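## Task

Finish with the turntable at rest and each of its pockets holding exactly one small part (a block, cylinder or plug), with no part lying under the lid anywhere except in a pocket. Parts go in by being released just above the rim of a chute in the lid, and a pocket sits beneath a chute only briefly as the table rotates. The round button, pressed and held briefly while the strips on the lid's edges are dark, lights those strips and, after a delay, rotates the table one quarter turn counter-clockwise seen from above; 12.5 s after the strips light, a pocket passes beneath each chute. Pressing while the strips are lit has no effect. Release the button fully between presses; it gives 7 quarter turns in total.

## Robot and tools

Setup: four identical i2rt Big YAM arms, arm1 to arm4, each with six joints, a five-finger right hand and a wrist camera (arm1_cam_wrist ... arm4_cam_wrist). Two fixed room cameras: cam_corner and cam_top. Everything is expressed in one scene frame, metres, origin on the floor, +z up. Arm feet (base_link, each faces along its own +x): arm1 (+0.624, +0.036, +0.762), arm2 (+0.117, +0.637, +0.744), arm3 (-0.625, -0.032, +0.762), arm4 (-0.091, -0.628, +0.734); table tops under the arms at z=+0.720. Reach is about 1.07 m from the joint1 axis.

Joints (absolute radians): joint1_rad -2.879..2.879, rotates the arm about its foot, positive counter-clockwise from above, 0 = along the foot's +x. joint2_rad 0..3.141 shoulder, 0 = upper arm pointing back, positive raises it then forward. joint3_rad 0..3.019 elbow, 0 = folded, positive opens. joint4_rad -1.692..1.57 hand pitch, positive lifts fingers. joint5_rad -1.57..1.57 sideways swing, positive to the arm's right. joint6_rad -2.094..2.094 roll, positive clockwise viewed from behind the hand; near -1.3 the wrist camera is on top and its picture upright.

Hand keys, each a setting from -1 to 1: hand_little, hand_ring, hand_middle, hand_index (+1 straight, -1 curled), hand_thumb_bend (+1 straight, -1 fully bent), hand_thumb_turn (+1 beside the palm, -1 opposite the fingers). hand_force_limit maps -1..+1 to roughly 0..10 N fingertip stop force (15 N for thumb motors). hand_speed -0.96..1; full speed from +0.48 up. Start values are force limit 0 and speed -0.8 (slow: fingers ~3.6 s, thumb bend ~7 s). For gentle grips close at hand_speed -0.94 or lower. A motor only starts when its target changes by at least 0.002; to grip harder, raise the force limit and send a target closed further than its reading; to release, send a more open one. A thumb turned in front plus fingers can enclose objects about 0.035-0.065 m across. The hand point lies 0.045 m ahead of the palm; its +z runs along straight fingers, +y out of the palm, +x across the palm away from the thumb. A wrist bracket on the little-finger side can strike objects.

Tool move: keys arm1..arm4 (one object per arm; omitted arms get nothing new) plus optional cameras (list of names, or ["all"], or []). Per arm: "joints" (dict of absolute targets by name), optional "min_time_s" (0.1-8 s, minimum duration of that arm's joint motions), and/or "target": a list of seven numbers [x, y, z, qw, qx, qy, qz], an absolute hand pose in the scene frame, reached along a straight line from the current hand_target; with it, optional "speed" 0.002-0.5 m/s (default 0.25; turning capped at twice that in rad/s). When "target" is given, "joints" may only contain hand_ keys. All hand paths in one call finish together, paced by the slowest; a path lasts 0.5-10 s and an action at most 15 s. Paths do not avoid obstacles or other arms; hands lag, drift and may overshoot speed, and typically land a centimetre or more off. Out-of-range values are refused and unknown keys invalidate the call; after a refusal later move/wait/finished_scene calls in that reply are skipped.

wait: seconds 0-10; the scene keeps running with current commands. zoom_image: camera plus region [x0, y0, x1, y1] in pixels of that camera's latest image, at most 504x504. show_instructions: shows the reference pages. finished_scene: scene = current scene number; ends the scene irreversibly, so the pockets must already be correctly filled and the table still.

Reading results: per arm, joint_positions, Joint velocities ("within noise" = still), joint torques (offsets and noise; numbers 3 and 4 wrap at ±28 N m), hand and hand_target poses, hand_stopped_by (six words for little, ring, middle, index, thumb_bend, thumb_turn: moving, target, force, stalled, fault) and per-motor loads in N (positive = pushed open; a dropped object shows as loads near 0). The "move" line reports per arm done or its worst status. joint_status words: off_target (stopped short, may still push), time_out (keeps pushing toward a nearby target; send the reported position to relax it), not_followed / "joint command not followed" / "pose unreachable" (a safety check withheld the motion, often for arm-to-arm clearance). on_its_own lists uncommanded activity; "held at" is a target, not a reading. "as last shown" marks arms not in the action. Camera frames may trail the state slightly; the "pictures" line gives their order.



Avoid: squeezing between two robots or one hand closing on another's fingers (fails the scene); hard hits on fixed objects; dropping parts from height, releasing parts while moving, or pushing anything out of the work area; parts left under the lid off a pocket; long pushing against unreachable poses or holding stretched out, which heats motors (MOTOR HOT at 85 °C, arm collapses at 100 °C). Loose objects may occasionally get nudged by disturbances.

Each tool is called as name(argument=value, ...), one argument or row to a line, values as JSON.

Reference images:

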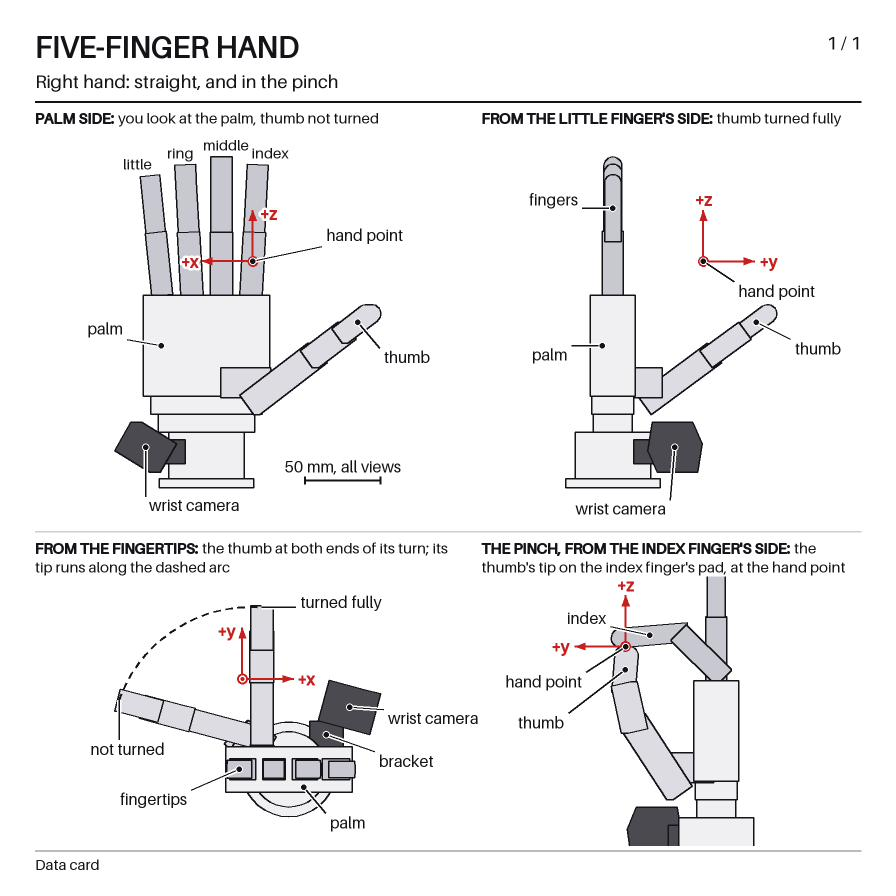

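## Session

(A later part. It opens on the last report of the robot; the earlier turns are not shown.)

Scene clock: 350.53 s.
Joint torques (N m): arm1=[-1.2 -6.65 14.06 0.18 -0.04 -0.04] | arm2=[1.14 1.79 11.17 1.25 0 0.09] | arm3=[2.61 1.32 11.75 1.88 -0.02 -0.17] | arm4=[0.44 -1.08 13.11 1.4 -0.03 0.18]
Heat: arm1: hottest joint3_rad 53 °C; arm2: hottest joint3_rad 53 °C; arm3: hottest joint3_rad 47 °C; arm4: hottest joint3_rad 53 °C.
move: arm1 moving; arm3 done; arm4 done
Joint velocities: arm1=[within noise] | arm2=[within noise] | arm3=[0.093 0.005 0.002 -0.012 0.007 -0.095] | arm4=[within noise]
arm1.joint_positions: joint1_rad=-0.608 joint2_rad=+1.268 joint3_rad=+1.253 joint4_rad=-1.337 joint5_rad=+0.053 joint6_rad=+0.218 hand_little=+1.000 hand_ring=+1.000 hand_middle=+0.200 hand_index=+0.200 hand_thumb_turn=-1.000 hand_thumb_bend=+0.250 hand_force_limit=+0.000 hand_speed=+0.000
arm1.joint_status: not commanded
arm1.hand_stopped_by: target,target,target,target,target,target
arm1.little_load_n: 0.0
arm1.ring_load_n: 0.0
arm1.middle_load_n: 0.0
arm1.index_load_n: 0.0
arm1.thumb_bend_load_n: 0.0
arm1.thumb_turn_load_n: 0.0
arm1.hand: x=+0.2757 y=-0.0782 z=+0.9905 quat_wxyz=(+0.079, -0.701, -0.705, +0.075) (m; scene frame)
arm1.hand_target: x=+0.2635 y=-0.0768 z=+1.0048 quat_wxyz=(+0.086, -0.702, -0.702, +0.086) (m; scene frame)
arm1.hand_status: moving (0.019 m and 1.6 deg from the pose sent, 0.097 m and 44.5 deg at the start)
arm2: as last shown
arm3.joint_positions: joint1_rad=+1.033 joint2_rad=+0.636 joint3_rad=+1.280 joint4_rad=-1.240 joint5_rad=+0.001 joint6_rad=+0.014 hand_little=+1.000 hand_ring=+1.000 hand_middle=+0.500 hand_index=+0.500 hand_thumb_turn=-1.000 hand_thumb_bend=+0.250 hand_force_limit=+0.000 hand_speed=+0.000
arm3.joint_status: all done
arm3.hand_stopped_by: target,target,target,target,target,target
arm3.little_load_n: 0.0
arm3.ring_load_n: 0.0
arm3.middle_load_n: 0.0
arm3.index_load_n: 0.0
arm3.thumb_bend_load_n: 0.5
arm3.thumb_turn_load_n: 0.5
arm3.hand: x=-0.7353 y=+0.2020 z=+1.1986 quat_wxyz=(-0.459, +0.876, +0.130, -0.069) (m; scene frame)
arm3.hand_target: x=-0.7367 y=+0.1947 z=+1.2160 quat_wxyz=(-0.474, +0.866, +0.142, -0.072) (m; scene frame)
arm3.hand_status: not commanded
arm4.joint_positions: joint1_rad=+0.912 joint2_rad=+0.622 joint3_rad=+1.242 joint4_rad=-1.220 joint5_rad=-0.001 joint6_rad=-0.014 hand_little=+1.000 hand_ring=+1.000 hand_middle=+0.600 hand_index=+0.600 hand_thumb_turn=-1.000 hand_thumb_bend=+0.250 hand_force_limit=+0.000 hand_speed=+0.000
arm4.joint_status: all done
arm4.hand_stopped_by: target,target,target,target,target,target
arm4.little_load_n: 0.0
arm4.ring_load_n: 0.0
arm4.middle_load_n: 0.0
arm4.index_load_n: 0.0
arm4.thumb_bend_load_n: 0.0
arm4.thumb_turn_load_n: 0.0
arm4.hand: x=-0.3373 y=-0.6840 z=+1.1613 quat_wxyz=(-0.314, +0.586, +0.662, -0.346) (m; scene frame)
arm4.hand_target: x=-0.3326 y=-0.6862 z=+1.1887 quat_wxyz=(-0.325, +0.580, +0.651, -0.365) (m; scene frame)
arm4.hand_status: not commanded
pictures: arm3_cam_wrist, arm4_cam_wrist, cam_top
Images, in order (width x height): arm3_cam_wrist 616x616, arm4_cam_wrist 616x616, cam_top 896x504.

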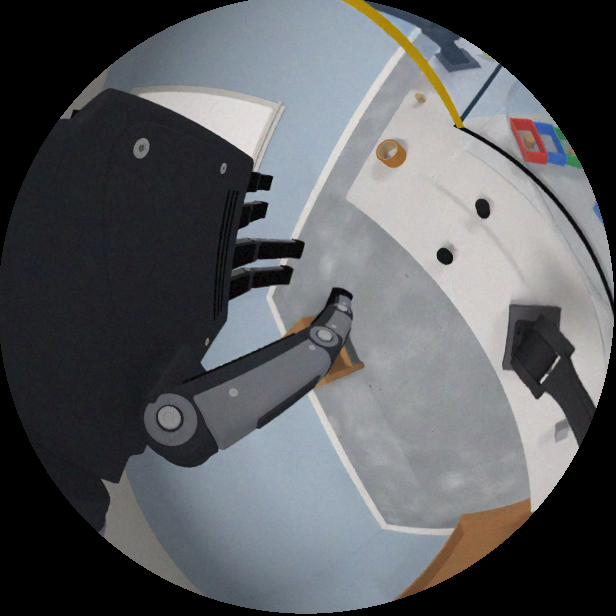

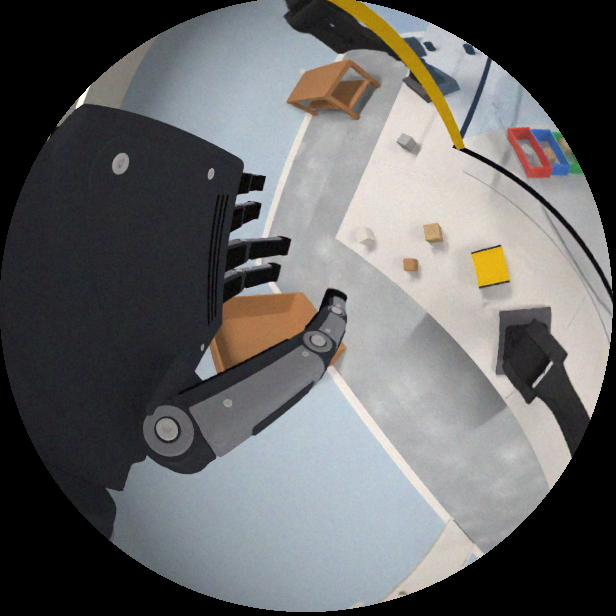

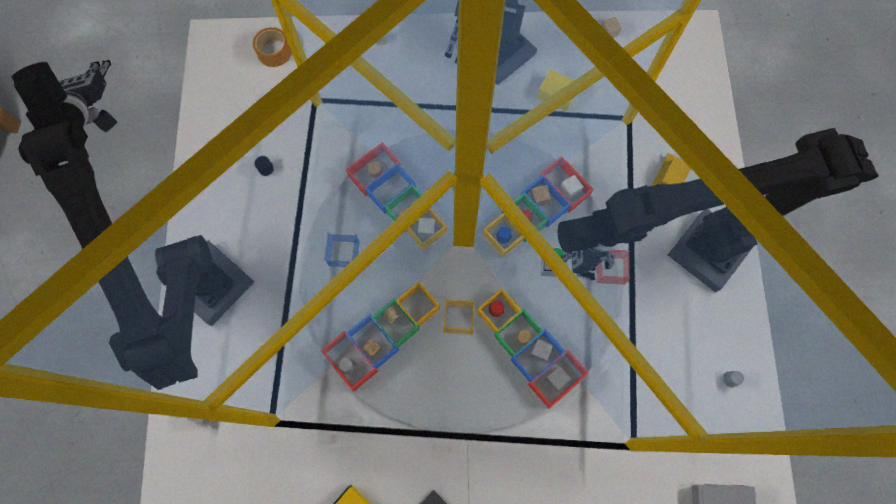

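move(
  arm3={"target": [-0.72, 0.25, 0.93, 0.5631, -0.8041, 0.1563, -0.1094], "speed": 0.2},
  arm4={"target": [-0.59, -0.70, 0.9, 0.3313, -0.5738, -0.6486, 0.3745], "speed": 0.2},
  cameras=["arm3_cam_wrist", "arm4_cam_wrist", "cam_corner"],
)

zoom_image(
  camera="arm4_cam_wrist",
  region=[320, 180, 460, 300],
)

Scene clock: 355.60 s.
Joint torques (N m): arm1=[-1.26 -6.71 14.02 0.23 -0.05 -0.04] | arm2=[1.14 1.67 11.12 1.22 0.02 0.09] | arm3=[2.96 1.9 9.98 2.3 0.59 0.14] | arm4=[-0.79 -7.94 9.39 2.7 -0.18 -0.05]
Heat: arm1: hottest joint3_rad 54 °C; arm2: hottest joint3_rad 54 °C; arm3: hottest joint3_rad 47 °C; arm4: hottest joint3_rad 53 °C.
move: arm3 done; arm4 done
Joint velocities: within noise
arm1, arm2: as last shown
arm3.joint_positions: joint1_rad=+1.529 joint2_rad=+0.553 joint3_rad=+0.442 joint4_rad=-0.666 joint5_rad=+1.059 joint6_rad=+0.702 hand_little=+1.000 hand_ring=+1.000 hand_middle=+0.500 hand_index=+0.500 hand_thumb_turn=-1.000 hand_thumb_bend=+0.250 hand_force_limit=+0.000 hand_speed=+0.000
arm3.joint_status: not commanded
arm3.hand_stopped_by: target,target,target,target,target,target
arm3.little_load_n: -0.5
arm3.ring_load_n: 0.0
arm3.middle_load_n: 0.0
arm3.index_load_n: 0.0
arm3.thumb_bend_load_n: 0.0
arm3.thumb_turn_load_n: 0.0
arm3.hand: x=-0.7139 y=+0.2479 z=+0.9288 quat_wxyz=(-0.560, +0.806, -0.153, +0.118) (m; scene frame)
arm3.hand_target: x=-0.7199 y=+0.2498 z=+0.9300 quat_wxyz=(-0.563, +0.804, -0.156, +0.109) (m; scene frame)
arm3.hand_status: done (0.007 m and 1.1 deg from the pose sent, 0.273 m and 41.5 deg at the start)
arm4.joint_positions: joint1_rad=+0.882 joint2_rad=+1.216 joint3_rad=+0.791 joint4_rad=-0.126 joint5_rad=-0.043 joint6_rad=-0.015 hand_little=+1.000 hand_ring=+1.000 hand_middle=+0.600 hand_index=+0.600 hand_thumb_turn=-1.000 hand_thumb_bend=+0.250 hand_force_limit=+0.000 hand_speed=+0.000
arm4.joint_status: not commanded
arm4.hand_stopped_by: target,target,target,target,target,target
arm4.little_load_n: -0.5
arm4.ring_load_n: 0.0
arm4.middle_load_n: -0.5
arm4.index_load_n: 0.0
arm4.thumb_bend_load_n: 0.0
arm4.thumb_turn_load_n: 0.0
arm4.hand: x=-0.5835 y=-0.7036 z=+0.8947 quat_wxyz=(-0.321, +0.580, +0.652, -0.369) (m; scene frame)
arm4.hand_target: x=-0.5899 y=-0.6999 z=+0.9002 quat_wxyz=(-0.331, +0.574, +0.649, -0.374) (m; scene frame)
arm4.hand_status: done (0.009 m and 1.6 deg from the pose sent, 0.364 m and 4.4 deg at the start)
pictures: arm3_cam_wrist, arm4_cam_wrist, cam_corner
Images, in order (width x height): arm3_cam_wrist 616x616, arm4_cam_wrist 616x616, cam_corner 896x504.

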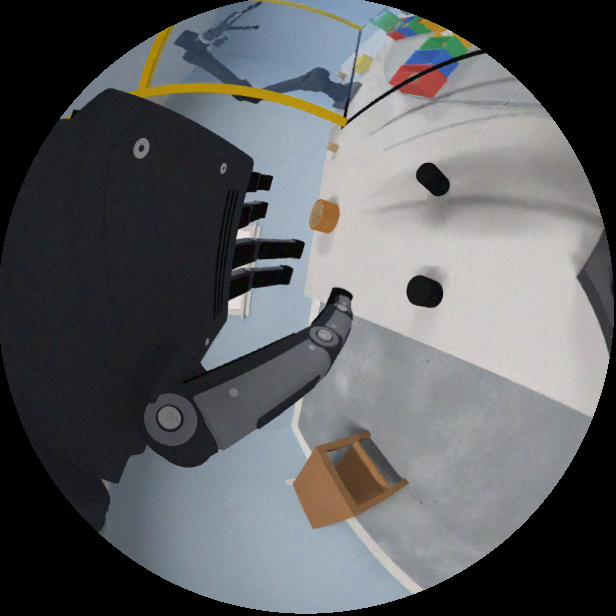

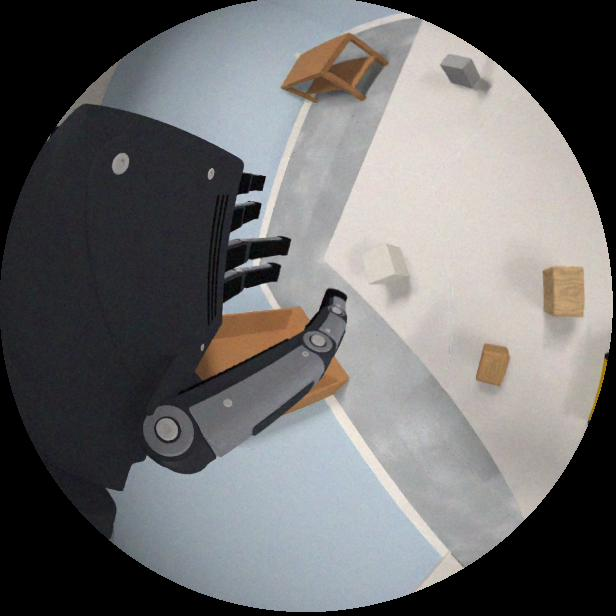

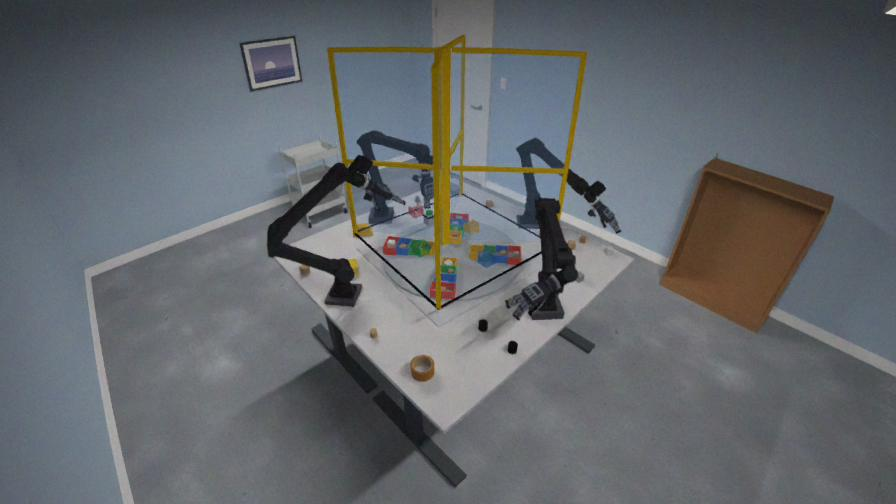

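Scaled by 3.600 from the camera's 616x616 image, which has a finer 880x880 frame.

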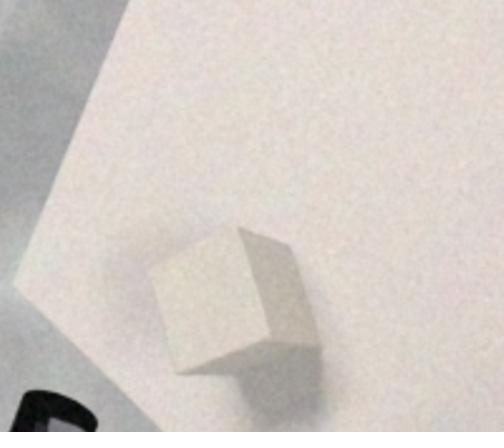

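move(
  arm3={"target": [-0.733, 0.286, 0.86, 0.5631, -0.8041, 0.1563, -0.1094], "speed": 0.2},
  arm4={"target": [-0.625, -0.69, 0.86, 0.173, -0.2997, -0.8125, 0.4691], "speed": 0.2},
  cameras=["arm3_cam_wrist", "arm4_cam_wrist"],
)

zoom_image(
  camera="arm4_cam_wrist",
  region=[320, 180, 460, 300],
)

zoom_image(
  camera="arm3_cam_wrist",
  region=[320, 200, 460, 320],
)

Scene clock: 360.17 s.
Joint torques (N m): arm1=[-1.44 -6.59 14.08 0.18 -0.05 -0.04] | arm2=[1.32 1.67 11.19 1.28 0 0.08] | arm3=[1.14 0.15 8.62 2.4 0.39 -0.16] | arm4=[-0.73 -10.81 13.18 1.03 -0.69 -0.08]
Heat: arm1: hottest joint3_rad 54 °C; arm2: hottest joint3_rad 55 °C; arm3: hottest joint3_rad 47 °C; arm4: hottest joint3_rad 53 °C.
move: arm3 done; arm4 off_target
Joint velocities: within noise
arm1, arm2: as last shown
arm1.ring_load_n: -0.5
arm3.joint_positions: joint1_rad=+1.470 joint2_rad=+0.810 joint3_rad=+0.324 joint4_rad=-0.194 joint5_rad=+1.002 joint6_rad=+0.627 hand_little=+1.000 hand_ring=+1.000 hand_middle=+0.500 hand_index=+0.500 hand_thumb_turn=-1.000 hand_thumb_bend=+0.250 hand_force_limit=+0.000 hand_speed=+0.000
arm3.joint_status: not commanded
arm3.hand_stopped_by: target,target,target,target,target,target
arm3.little_load_n: 0.0
arm3.ring_load_n: 0.0
arm3.middle_load_n: 0.0
arm3.index_load_n: 0.0
arm3.thumb_bend_load_n: 0.0
arm3.thumb_turn_load_n: 0.0
arm3.hand: x=-0.7365 y=+0.2843 z=+0.8636 quat_wxyz=(-0.565, +0.803, -0.158, +0.103) (m; scene frame)
arm3.hand_target: x=-0.7330 y=+0.2858 z=+0.8602 quat_wxyz=(-0.563, +0.804, -0.156, +0.109) (m; scene frame)
arm3.hand_status: done (0.005 m and 0.8 deg from the pose sent, 0.081 m and 1.1 deg at the start)
arm4.joint_positions: joint1_rad=+0.679 joint2_rad=+1.547 joint3_rad=+1.000 joint4_rad=-0.312 joint5_rad=-0.811 joint6_rad=-0.643 hand_little=+1.000 hand_ring=+1.000 hand_middle=+0.600 hand_index=+0.600 hand_thumb_turn=-1.000 hand_thumb_bend=+0.250 hand_force_limit=+0.000 hand_speed=+0.000
arm4.joint_status: not commanded
arm4.hand_stopped_by: target,target,target,target,target,target
arm4.little_load_n: 0.0
arm4.ring_load_n: 0.0
arm4.middle_load_n: 0.0
arm4.index_load_n: 0.5
arm4.thumb_bend_load_n: 0.0
arm4.thumb_turn_load_n: 0.0
arm4.hand: x=-0.6008 y=-0.6967 z=+0.8390 quat_wxyz=(-0.151, +0.314, +0.814, -0.466) (m; scene frame)
arm4.hand_target: x=-0.6234 y=-0.6899 z=+0.8604 quat_wxyz=(-0.173, +0.300, +0.812, -0.469) (m; scene frame)
arm4.hand_status: off_target (0.033 m and 3.1 deg from the pose sent, 0.056 m and 42.6 deg at the start)
pictures: arm3_cam_wrist, arm4_cam_wrist
Images, in order (width x height): arm3_cam_wrist 616x616, arm4_cam_wrist 616x616.

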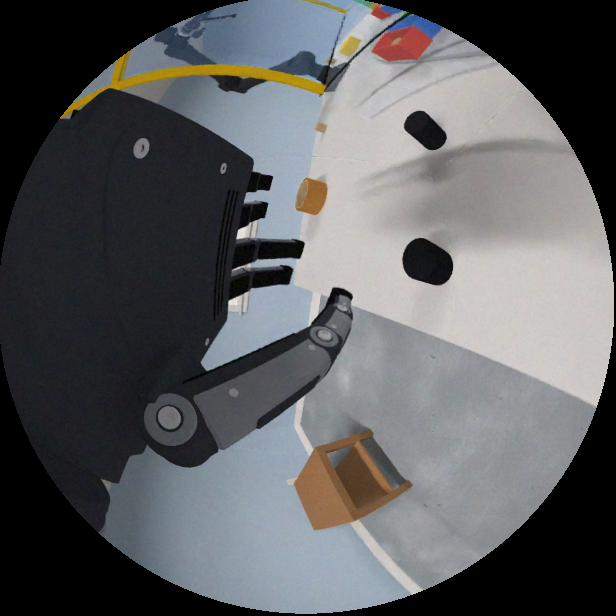

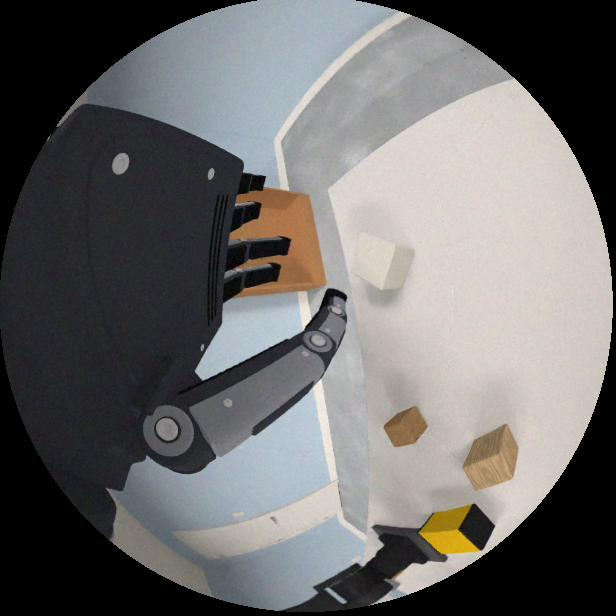

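Scaled by 3.600 from the camera's 616x616 image, which has a finer 880x880 frame.

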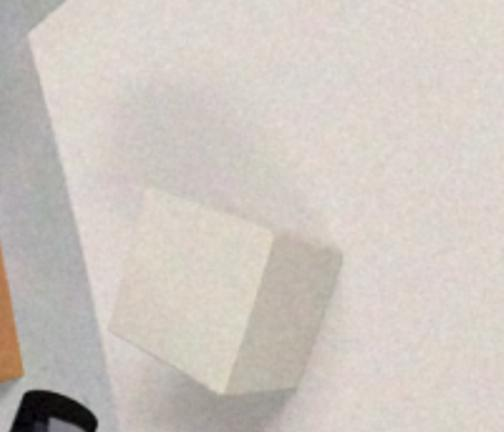

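Scaled by 3.600 from the camera's 616x616 image, which has a finer 880x880 frame.

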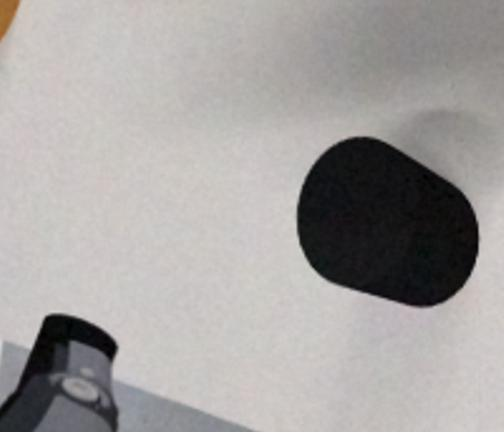

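move(
  arm3={"target": [-0.714, 0.277, 0.81, 0.5631, -0.8041, 0.1563, -0.1094], "speed": 0.15},
  arm4={"target": [-0.642, -0.69, 0.84, 0.173, -0.2997, -0.8125, 0.4691], "speed": 0.15},
  cameras=["arm3_cam_wrist", "arm4_cam_wrist"],
)

zoom_image(
  camera="arm4_cam_wrist",
  region=[280, 180, 440, 300],
)

zoom_image(
  camera="arm3_cam_wrist",
  region=[300, 200, 460, 320],
)

Scene clock: 363.03 s.
Joint torques (N m): arm1=[-1.14 -6.71 14.09 0.17 -0.04 -0.04] | arm2=[1.38 1.55 11.23 1.25 0 0.08] | arm3=[1.26 0.38 7.49 2.41 0.36 -0.2] | arm4=[-0.32 -11.58 12.78 2.13 -0.58 -0.03]
Heat: arm1: hottest joint3_rad 55 °C; arm2: hottest joint3_rad 55 °C; arm3: hottest joint3_rad 47 °C; arm4: hottest joint3_rad 53 °C.
move: arm3 done; arm4 off_target
Joint velocities: within noise
arm1, arm2: as last shown
arm1.ring_load_n: 0.0
arm3.joint_positions: joint1_rad=+1.428 joint2_rad=+0.895 joint3_rad=+0.190 joint4_rad=+0.065 joint5_rad=+0.968 joint6_rad=+0.580 hand_little=+1.000 hand_ring=+1.000 hand_middle=+0.500 hand_index=+0.500 hand_thumb_turn=-1.000 hand_thumb_bend=+0.250 hand_force_limit=+0.000 hand_speed=+0.000
arm3.joint_status: not commanded
arm3.hand_stopped_by: target,target,target,target,target,target
arm3.little_load_n: 0.0
arm3.ring_load_n: 0.0
arm3.middle_load_n: 0.0
arm3.index_load_n: 0.0
arm3.thumb_bend_load_n: 0.0
arm3.thumb_turn_load_n: 0.0
arm3.hand: x=-0.7183 y=+0.2766 z=+0.8138 quat_wxyz=(-0.565, +0.803, -0.159, +0.102) (m; scene frame)
arm3.hand_target: x=-0.7140 y=+0.2768 z=+0.8101 quat_wxyz=(-0.563, +0.804, -0.156, +0.110) (m; scene frame)
arm3.hand_status: done (0.006 m and 0.9 deg from the pose sent, 0.058 m and 0.8 deg at the start)
arm4.joint_positions: joint1_rad=+0.679 joint2_rad=+1.615 joint3_rad=+1.023 joint4_rad=-0.297 joint5_rad=-0.811 joint6_rad=-0.644 hand_little=+1.000 hand_ring=+1.000 hand_middle=+0.600 hand_index=+0.600 hand_thumb_turn=-1.000 hand_thumb_bend=+0.250 hand_force_limit=+0.000 hand_speed=+0.000
arm4.joint_status: not commanded
arm4.hand_stopped_by: target,target,target,target,target,target
arm4.little_load_n: 0.0
arm4.ring_load_n: 0.0
arm4.middle_load_n: 0.0
arm4.index_load_n: 0.0
arm4.thumb_bend_load_n: 0.0
arm4.thumb_turn_load_n: 0.0
arm4.hand: x=-0.6109 y=-0.6954 z=+0.8172 quat_wxyz=(-0.138, +0.321, +0.815, -0.462) (m; scene frame)
arm4.hand_target: x=-0.6397 y=-0.6899 z=+0.8412 quat_wxyz=(-0.173, +0.300, +0.813, -0.469) (m; scene frame)
arm4.hand_status: off_target (0.039 m and 4.8 deg from the pose sent, 0.042 m and 3.1 deg at the start)
pictures: arm3_cam_wrist, arm4_cam_wrist
Images, in order (width x height): arm3_cam_wrist 616x616, arm4_cam_wrist 616x616.

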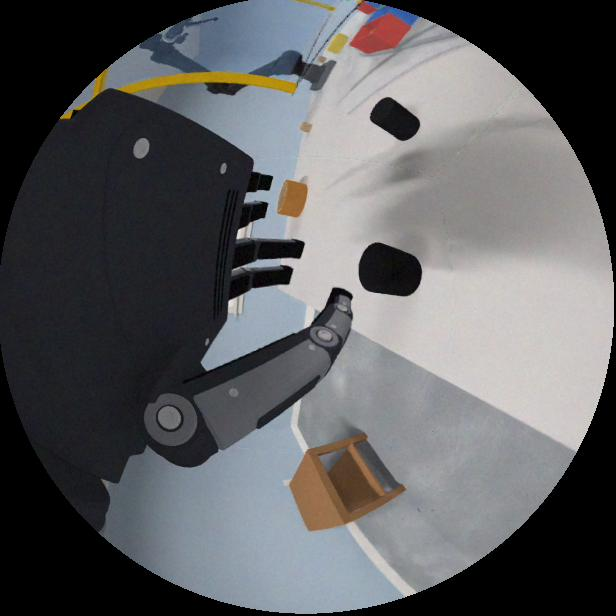

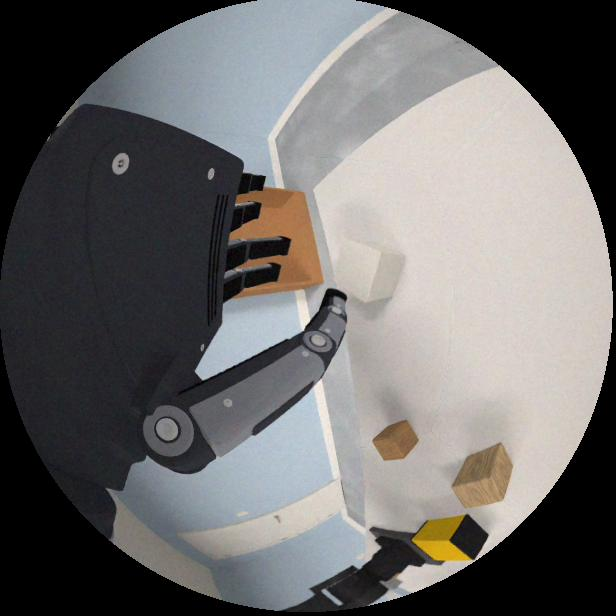

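Scaled by 3.150 from the camera's 616x616 image, which has a finer 880x880 frame.

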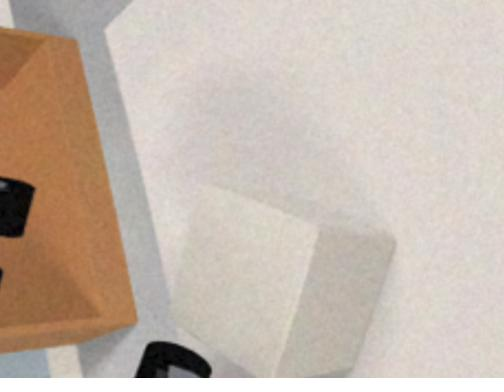

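Scaled by 3.150 from the camera's 616x616 image, which has a finer 880x880 frame.

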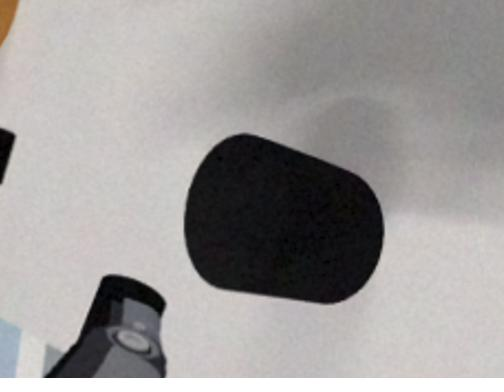

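move(
  arm3={"target": [-0.706, 0.277, 0.742, 0.5631, -0.8041, 0.1563, -0.1094], "speed": 0.12},
  arm4={"target": [-0.648, -0.69, 0.8, 0.173, -0.2997, -0.8125, 0.4691], "speed": 0.12},
  cameras=["arm3_cam_wrist", "arm4_cam_wrist"],
)

zoom_image(
  camera="arm4_cam_wrist",
  region=[220, 180, 420, 380],
)

zoom_image(
  camera="arm3_cam_wrist",
  region=[220, 180, 420, 380],
)

Scene clock: 366.30 s.
Joint torques (N m): arm1=[-1.32 -6.71 14.04 0.13 -0.04 -0.04] | arm2=[1.2 1.67 11.17 1.26 0.01 0.08] | arm3=[1.32 -1.55 3.56 2.48 0.34 -0.16] | arm4=[-0.21 -12.22 10.43 2.17 -0.53 -0.01]
Heat: arm1: hottest joint3_rad 55 °C; arm2: hottest joint3_rad 55 °C; arm3: hottest joint3_rad 47 °C; arm4: hottest joint3_rad 53 °C.
move: arm3 done; arm4 off_target
Joint velocities: within noise
arm1, arm2: as last shown
arm3.joint_positions: joint1_rad=+1.396 joint2_rad=+1.364 joint3_rad=+0.096 joint4_rad=+0.656 joint5_rad=+0.943 joint6_rad=+0.548 hand_little=+1.000 hand_ring=+1.000 hand_middle=+0.500 hand_index=+0.500 hand_thumb_turn=-1.000 hand_thumb_bend=+0.250 hand_force_limit=+0.000 hand_speed=+0.000
arm3.joint_status: not commanded
arm3.hand_stopped_by: target,target,target,target,target,target
arm3.little_load_n: 0.0
arm3.ring_load_n: 0.0
arm3.middle_load_n: 0.0
arm3.index_load_n: 0.0
arm3.thumb_bend_load_n: 0.0
arm3.thumb_turn_load_n: 0.0
arm3.hand: x=-0.7112 y=+0.2779 z=+0.7455 quat_wxyz=(-0.566, +0.803, -0.159, +0.102) (m; scene frame)
arm3.hand_target: x=-0.7060 y=+0.2769 z=+0.7422 quat_wxyz=(-0.563, +0.804, -0.157, +0.109) (m; scene frame)
arm3.hand_status: done (0.006 m and 1.0 deg from the pose sent, 0.073 m and 0.9 deg at the start)
arm4.joint_positions: joint1_rad=+0.679 joint2_rad=+1.693 joint3_rad=+1.023 joint4_rad=-0.193 joint5_rad=-0.811 joint6_rad=-0.644 hand_little=+1.000 hand_ring=+1.000 hand_middle=+0.600 hand_index=+0.600 hand_thumb_turn=-1.000 hand_thumb_bend=+0.250 hand_force_limit=+0.000 hand_speed=+0.000
arm4.joint_status: not commanded
arm4.hand_stopped_by: target,target,target,target,target,target
arm4.little_load_n: -0.5
arm4.ring_load_n: 0.0
arm4.middle_load_n: 0.0
arm4.index_load_n: 0.0
arm4.thumb_bend_load_n: 0.0
arm4.thumb_turn_load_n: 0.0
arm4.hand: x=-0.6276 y=-0.6933 z=+0.7872 quat_wxyz=(-0.149, +0.315, +0.814, -0.465) (m; scene frame)
arm4.hand_target: x=-0.6471 y=-0.6900 z=+0.8005 quat_wxyz=(-0.173, +0.300, +0.813, -0.469) (m; scene frame)
arm4.hand_status: off_target (0.024 m and 3.3 deg from the pose sent, 0.041 m and 4.8 deg at the start)
pictures: arm3_cam_wrist, arm4_cam_wrist
Images, in order (width x height): arm3_cam_wrist 616x616, arm4_cam_wrist 616x616.

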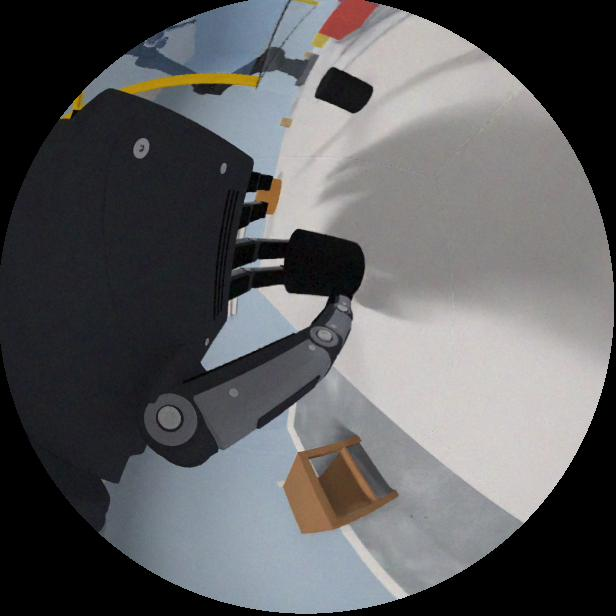

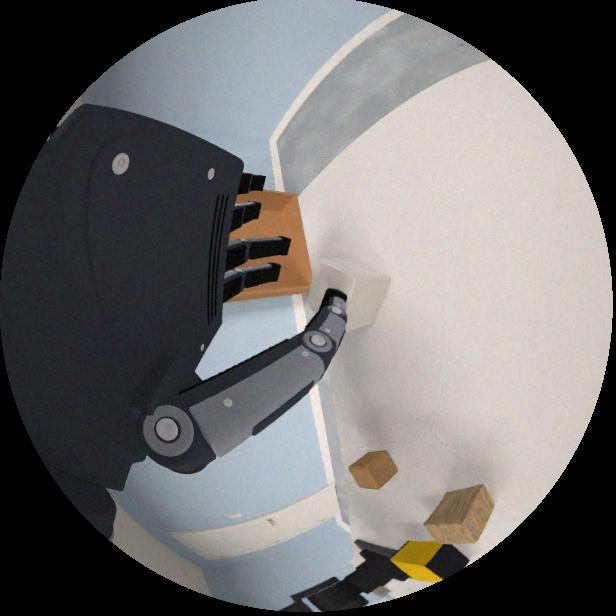

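Scaled by 2.520 from the camera's 616x616 image, which has a finer 880x880 frame.

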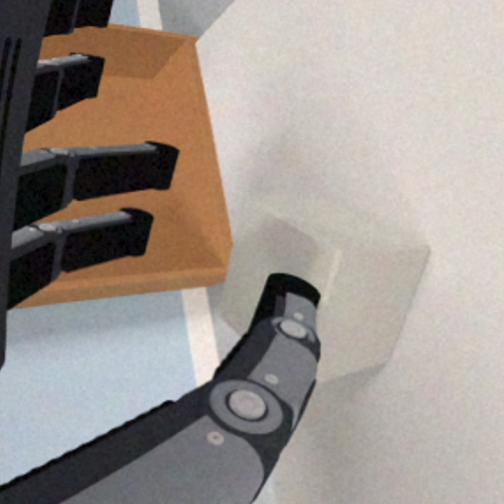

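Scaled by 2.520 from the camera's 616x616 image, which has a finer 880x880 frame.

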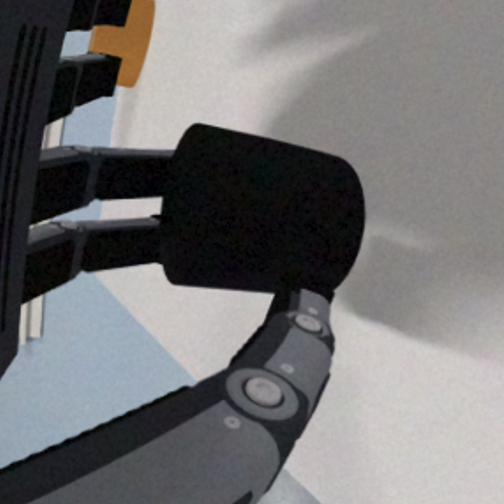

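move(
  arm3={"target": [-0.698, 0.274, 0.743, 0.5631, -0.8041, 0.1563, -0.1094], "speed": 0.1},
  arm4={"target": [-0.636, -0.699, 0.795, 0.173, -0.2997, -0.8125, 0.4691], "speed": 0.12},
  cameras=["arm3_cam_wrist", "arm4_cam_wrist"],
)

zoom_image(
  camera="arm4_cam_wrist",
  region=[220, 180, 420, 380],
)

zoom_image(
  camera="arm3_cam_wrist",
  region=[220, 180, 420, 380],
)

Scene clock: 368.53 s.
Joint torques (N m): arm1=[-1.55 -6.53 14.11 0.25 -0.05 -0.04] | arm2=[1.44 1.67 11.15 1.25 0 0.06] | arm3=[1.26 -2.67 3.48 2.81 0.33 -0.2] | arm4=[0.32 -13.51 6.89 2.22 -0.5 0.13]
Heat: arm1: hottest joint3_rad 55 °C; arm2: hottest joint3_rad 55 °C; arm3: hottest joint3_rad 47 °C; arm4: hottest joint3_rad 52 °C.
move: arm3 done; arm4 done
Joint velocities: within noise
arm1, arm2: as last shown
arm3.joint_positions: joint1_rad=+1.370 joint2_rad=+1.364 joint3_rad=+0.076 joint4_rad=+0.680 joint5_rad=+0.922 joint6_rad=+0.523 hand_little=+1.000 hand_ring=+1.000 hand_middle=+0.500 hand_index=+0.500 hand_thumb_turn=-1.000 hand_thumb_bend=+0.250 hand_force_limit=+0.000 hand_speed=+0.000
arm3.joint_status: not commanded
arm3.hand_stopped_by: target,target,target,target,target,target
arm3.little_load_n: 0.0
arm3.ring_load_n: 0.0
arm3.middle_load_n: 0.0
arm3.index_load_n: 0.0
arm3.thumb_bend_load_n: 0.0
arm3.thumb_turn_load_n: 0.0
arm3.hand: x=-0.7017 y=+0.2731 z=+0.7416 quat_wxyz=(-0.561, +0.806, -0.155, +0.107) (m; scene frame)
arm3.hand_target: x=-0.6981 y=+0.2740 z=+0.7430 quat_wxyz=(-0.563, +0.804, -0.156, +0.110) (m; scene frame)
arm3.hand_status: done (0.004 m and 0.4 deg from the pose sent, 0.014 m and 1.0 deg at the start)
arm4.joint_positions: joint1_rad=+0.686 joint2_rad=+1.693 joint3_rad=+1.023 joint4_rad=-0.155 joint5_rad=-0.801 joint6_rad=-0.644 hand_little=+1.000 hand_ring=+1.000 hand_middle=+0.600 hand_index=+0.600 hand_thumb_turn=-1.000 hand_thumb_bend=+0.250 hand_force_limit=+0.000 hand_speed=+0.000
arm4.joint_status: not commanded
arm4.hand_stopped_by: target,target,target,target,target,target
arm4.little_load_n: 0.0
arm4.ring_load_n: 0.0
arm4.middle_load_n: 0.0
arm4.index_load_n: 0.0
arm4.thumb_bend_load_n: 0.5
arm4.thumb_turn_load_n: 0.0
arm4.hand: x=-0.6355 y=-0.6945 z=+0.7897 quat_wxyz=(-0.165, +0.306, +0.814, -0.466) (m; scene frame)
arm4.hand_target: x=-0.6360 y=-0.6989 z=+0.7950 quat_wxyz=(-0.173, +0.300, +0.813, -0.469) (m; scene frame)
arm4.hand_status: done (0.007 m and 1.2 deg from the pose sent, 0.013 m and 3.3 deg at the start)
pictures: arm3_cam_wrist, arm4_cam_wrist
Images, in order (width x height): arm3_cam_wrist 616x616, arm4_cam_wrist 616x616.

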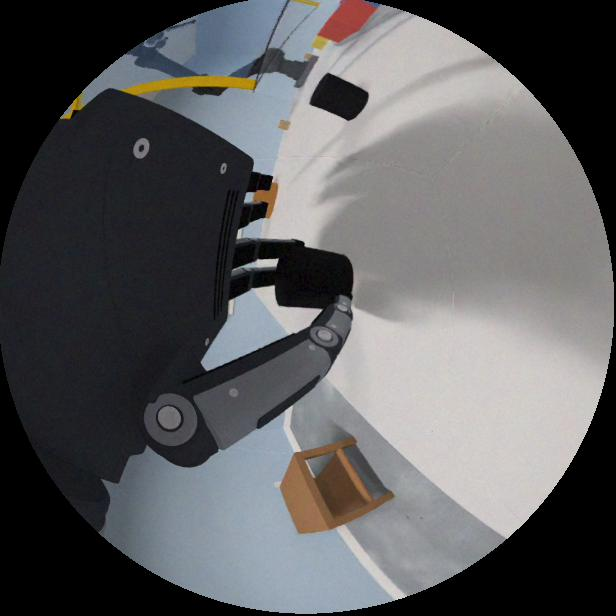

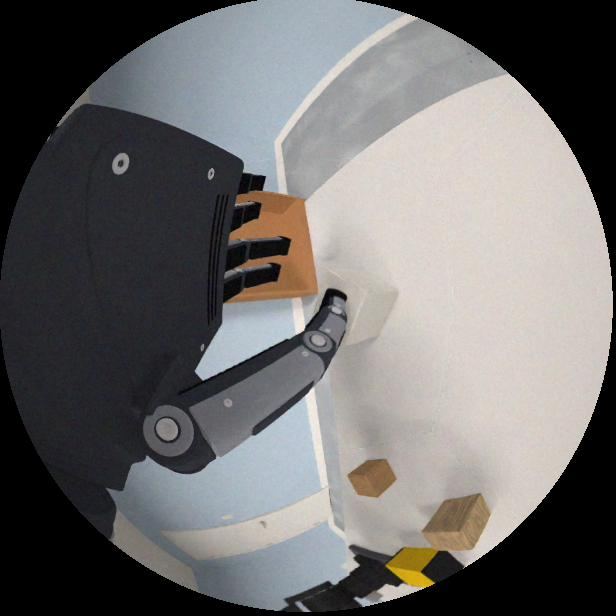

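Scaled by 2.520 from the camera's 616x616 image, which has a finer 880x880 frame.

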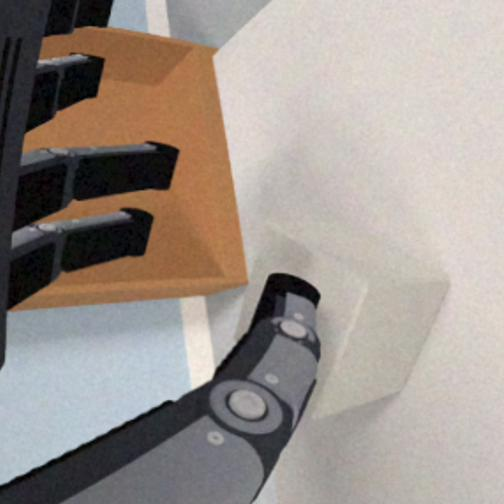

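Scaled by 2.520 from the camera's 616x616 image, which has a finer 880x880 frame.

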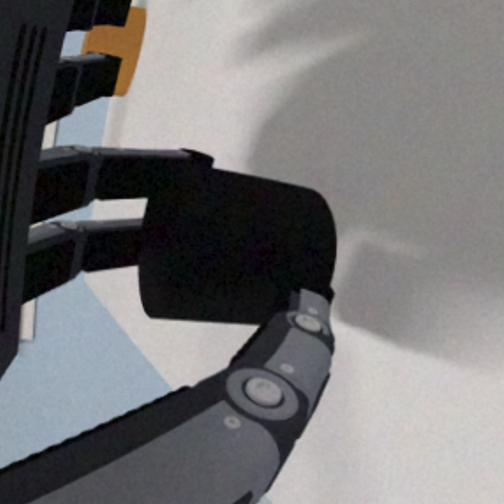

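move(
  arm3={"joints": {"hand_index": -0.3, "hand_middle": -0.3, "hand_force_limit": 0, "hand_speed": -0.9}},
  arm4={"target": [-0.617, -0.705, 0.805, 0.173, -0.2997, -0.8125, 0.4691], "speed": 0.12},
  cameras=["arm3_cam_wrist", "arm4_cam_wrist"],
)

zoom_image(
  camera="arm4_cam_wrist",
  region=[220, 180, 420, 380],
)

zoom_image(
  camera="arm3_cam_wrist",
  region=[220, 180, 420, 380],
)

Scene clock: 372.03 s.
Joint torques (N m): arm1=[-1.03 -6.59 14.11 0.24 -0.04 -0.04] | arm2=[1.26 1.79 11.23 1.26 0 0.09] | arm3=[1.67 -2.78 3.47 1.74 0.08 -0.17] | arm4=[0.44 -13.27 7.06 2.02 -0.49 0.19]
Heat: arm1: hottest joint3_rad 56 °C; arm2: hottest joint3_rad 56 °C; arm3: hottest joint3_rad 46 °C; arm4: hottest joint3_rad 52 °C.
move: arm3 off_target; arm4 done
Joint velocities: within noise
arm1: as last shown
arm2.joint_positions: joint1_rad=-1.027 joint2_rad=+0.640 joint3_rad=+1.279 joint4_rad=-1.242 joint5_rad=-0.003 joint6_rad=-0.014 hand_little=+1.000 hand_ring=+1.000 hand_middle=+0.900 hand_index=+0.900 hand_thumb_turn=-1.000 hand_thumb_bend=+0.600 hand_force_limit=+0.000 hand_speed=+1.000
arm2.joint_status: not commanded
arm2.hand_stopped_by: target,target,target,target,target,target
arm2.little_load_n: 0.0
arm2.ring_load_n: 0.0
arm2.middle_load_n: 0.0
arm2.index_load_n: 0.0
arm2.thumb_bend_load_n: 0.0
arm2.thumb_turn_load_n: 0.0
arm2.hand: x=+0.0602 y=+0.3835 z=+1.1777 quat_wxyz=(+0.070, -0.136, -0.878, +0.454) (m; scene frame)
arm2.hand_target: x=+0.0641 y=+0.3864 z=+1.1969 quat_wxyz=(+0.068, -0.137, -0.869, +0.470) (m; scene frame)
arm2.hand_status: not commanded
arm3.joint_positions: joint1_rad=+1.365 joint2_rad=+1.362 joint3_rad=+0.076 joint4_rad=+0.699 joint5_rad=+0.928 joint6_rad=+0.522 hand_little=+1.000 hand_ring=+1.000 hand_middle=+0.278 hand_index=+0.223 hand_thumb_turn=-1.000 hand_thumb_bend=+0.252 hand_force_limit=+0.000 hand_speed=-0.900
arm3.joint_status: hand_middle off_target (ended at +0.278, target -0.300); hand_index off_target (ended at +0.223, target -0.300); the others done
arm3.hand_stopped_by: target,target,force,force,target,target
arm3.little_load_n: 0.0
arm3.ring_load_n: 0.0
arm3.middle_load_n: 2.0
arm3.index_load_n: 6.5
arm3.thumb_bend_load_n: 8.5
arm3.thumb_turn_load_n: -1.0
arm3.hand: x=-0.7008 y=+0.2764 z=+0.7458 quat_wxyz=(-0.567, +0.800, -0.163, +0.105) (m; scene frame)
arm3.hand_target: x=-0.6981 y=+0.2740 z=+0.7430 quat_wxyz=(-0.563, +0.804, -0.156, +0.109) (m; scene frame)
arm3.hand_status: not commanded
arm4.joint_positions: joint1_rad=+0.694 joint2_rad=+1.638 joint3_rad=+0.972 joint4_rad=-0.155 joint5_rad=-0.795 joint6_rad=-0.641 hand_little=+1.000 hand_ring=+1.000 hand_middle=+0.600 hand_index=+0.600 hand_thumb_turn=-1.000 hand_thumb_bend=+0.250 hand_force_limit=+0.000 hand_speed=+0.000
arm4.joint_status: not commanded
arm4.hand_stopped_by: target,target,target,target,target,target
arm4.little_load_n: 0.0
arm4.ring_load_n: 0.0
arm4.middle_load_n: 0.0
arm4.index_load_n: 0.0
arm4.thumb_bend_load_n: 0.0
arm4.thumb_turn_load_n: 0.0
arm4.hand: x=-0.6169 y=-0.7003 z=+0.7967 quat_wxyz=(-0.166, +0.304, +0.815, -0.465) (m; scene frame)
arm4.hand_target: x=-0.6170 y=-0.7049 z=+0.8050 quat_wxyz=(-0.173, +0.300, +0.813, -0.469) (m; scene frame)
arm4.hand_status: done (0.009 m and 1.1 deg from the pose sent, 0.026 m and 1.2 deg at the start)
pictures: arm3_cam_wrist, arm4_cam_wrist
Images, in order (width x height): arm3_cam_wrist 616x616, arm4_cam_wrist 616x616.

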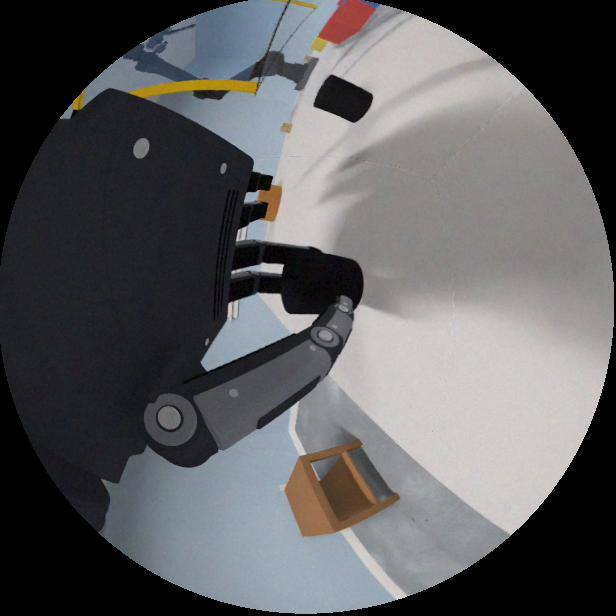

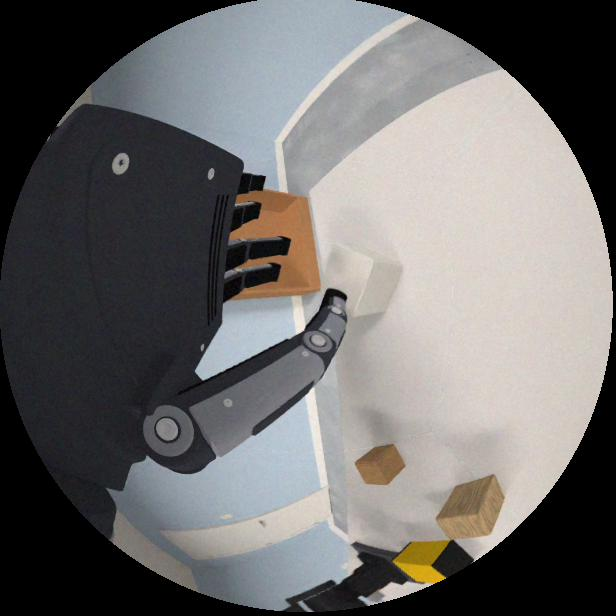

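Scaled by 2.520 from the camera's 616x616 image, which has a finer 880x880 frame.

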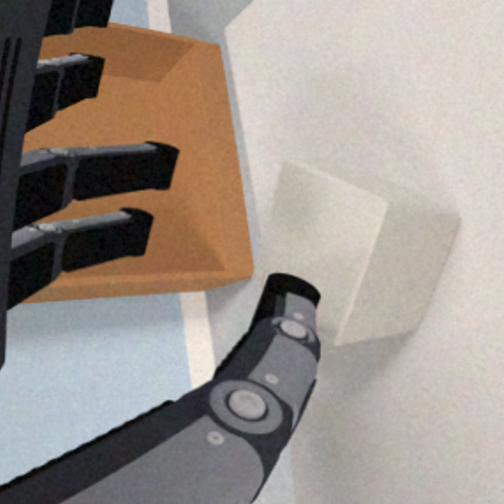

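Scaled by 2.520 from the camera's 616x616 image, which has a finer 880x880 frame.

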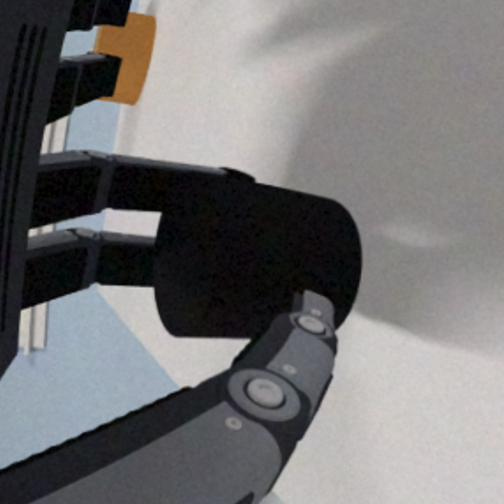

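move(
  arm3={"joints": {"hand_middle": -0.36}},
  arm4={"target": [-0.616, -0.707, 0.775, 0.173, -0.2997, -0.8125, 0.4691], "speed": 0.1},
  cameras=["arm4_cam_wrist"],
)

zoom_image(
  camera="arm4_cam_wrist",
  region=[220, 180, 420, 380],
)

Scene clock: 373.67 s.
Joint torques (N m): arm1=[-1.2 -6.59 14.09 0.2 -0.03 -0.05] | arm2=[1.26 1.61 11.19 1.24 0.01 0.07] | arm3=[1.55 -2.55 3.47 1.74 0.03 -0.16] | arm4=[0.44 -11.22 6.86 2.24 -0.43 0.16]
Heat: arm1: hottest joint3_rad 56 °C; arm2: hottest joint3_rad 56 °C; arm3: hottest joint3_rad 46 °C; arm4: hottest joint3_rad 51 °C.
move: arm3 off_target; arm4 done
Joint velocities: within noise
arm1, arm2: as last shown
arm1.index_load_n: -0.5
arm3.joint_positions: joint1_rad=+1.364 joint2_rad=+1.362 joint3_rad=+0.076 joint4_rad=+0.699 joint5_rad=+0.929 joint6_rad=+0.522 hand_little=+1.000 hand_ring=+1.000 hand_middle=+0.253 hand_index=+0.223 hand_thumb_turn=-1.000 hand_thumb_bend=+0.252 hand_force_limit=+0.000 hand_speed=-0.900
arm3.joint_status: hand_middle off_target (ended at +0.253, target -0.360)
arm3.hand_stopped_by: target,target,force,force,target,target
arm3.little_load_n: 0.0
arm3.ring_load_n: -0.5
arm3.middle_load_n: 6.0
arm3.index_load_n: 4.0
arm3.thumb_bend_load_n: 11.5
arm3.thumb_turn_load_n: 0.0
arm3.hand: x=-0.7005 y=+0.2766 z=+0.7462 quat_wxyz=(-0.568, +0.800, -0.164, +0.105) (m; scene frame)
arm3.hand_target: x=-0.6981 y=+0.2740 z=+0.7430 quat_wxyz=(-0.563, +0.804, -0.156, +0.110) (m; scene frame)
arm3.hand_status: not commanded
arm4.joint_positions: joint1_rad=+0.698 joint2_rad=+1.662 joint3_rad=+0.938 joint4_rad=-0.072 joint5_rad=-0.793 joint6_rad=-0.635 hand_little=+1.000 hand_ring=+1.000 hand_middle=+0.600 hand_index=+0.600 hand_thumb_turn=-1.000 hand_thumb_bend=+0.250 hand_force_limit=+0.000 hand_speed=+0.000
arm4.joint_status: not commanded
arm4.hand_stopped_by: target,target,target,target,target,target
arm4.little_load_n: 0.0
arm4.ring_load_n: 0.0
arm4.middle_load_n: 0.0
arm4.index_load_n: 0.0
arm4.thumb_bend_load_n: 0.0
arm4.thumb_turn_load_n: 0.0
arm4.hand: x=-0.6165 y=-0.7024 z=+0.7802 quat_wxyz=(-0.175, +0.299, +0.813, -0.468) (m; scene frame)
arm4.hand_target: x=-0.6160 y=-0.7069 z=+0.7751 quat_wxyz=(-0.173, +0.300, +0.813, -0.469) (m; scene frame)
arm4.hand_status: done (0.007 m and 0.3 deg from the pose sent, 0.023 m and 1.1 deg at the start)
pictures: arm4_cam_wrist
Images, in order (width x height): arm4_cam_wrist 616x616.

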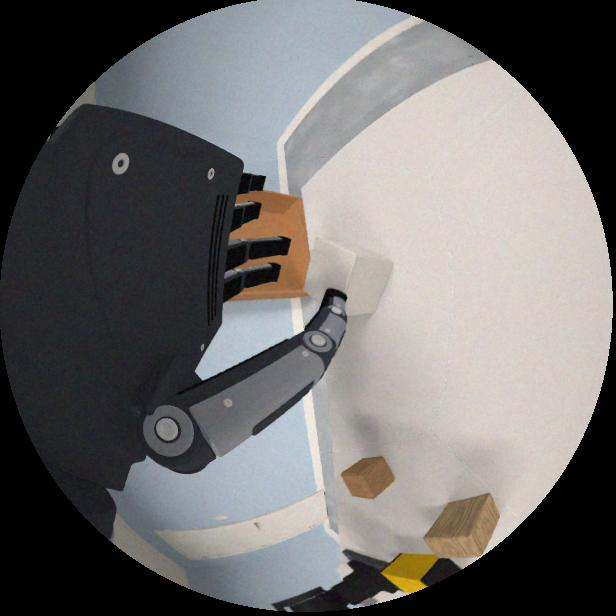

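Scaled by 2.520 from the camera's 616x616 image, which has a finer 880x880 frame.

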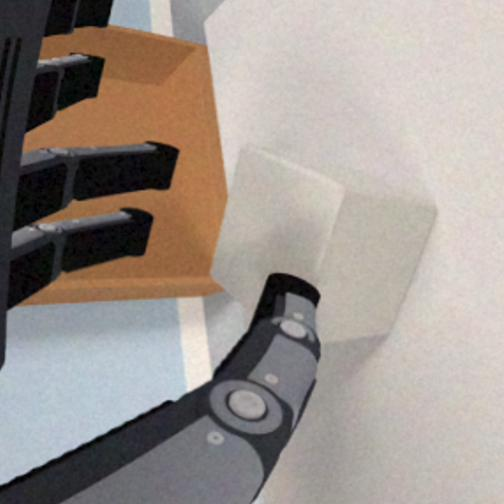

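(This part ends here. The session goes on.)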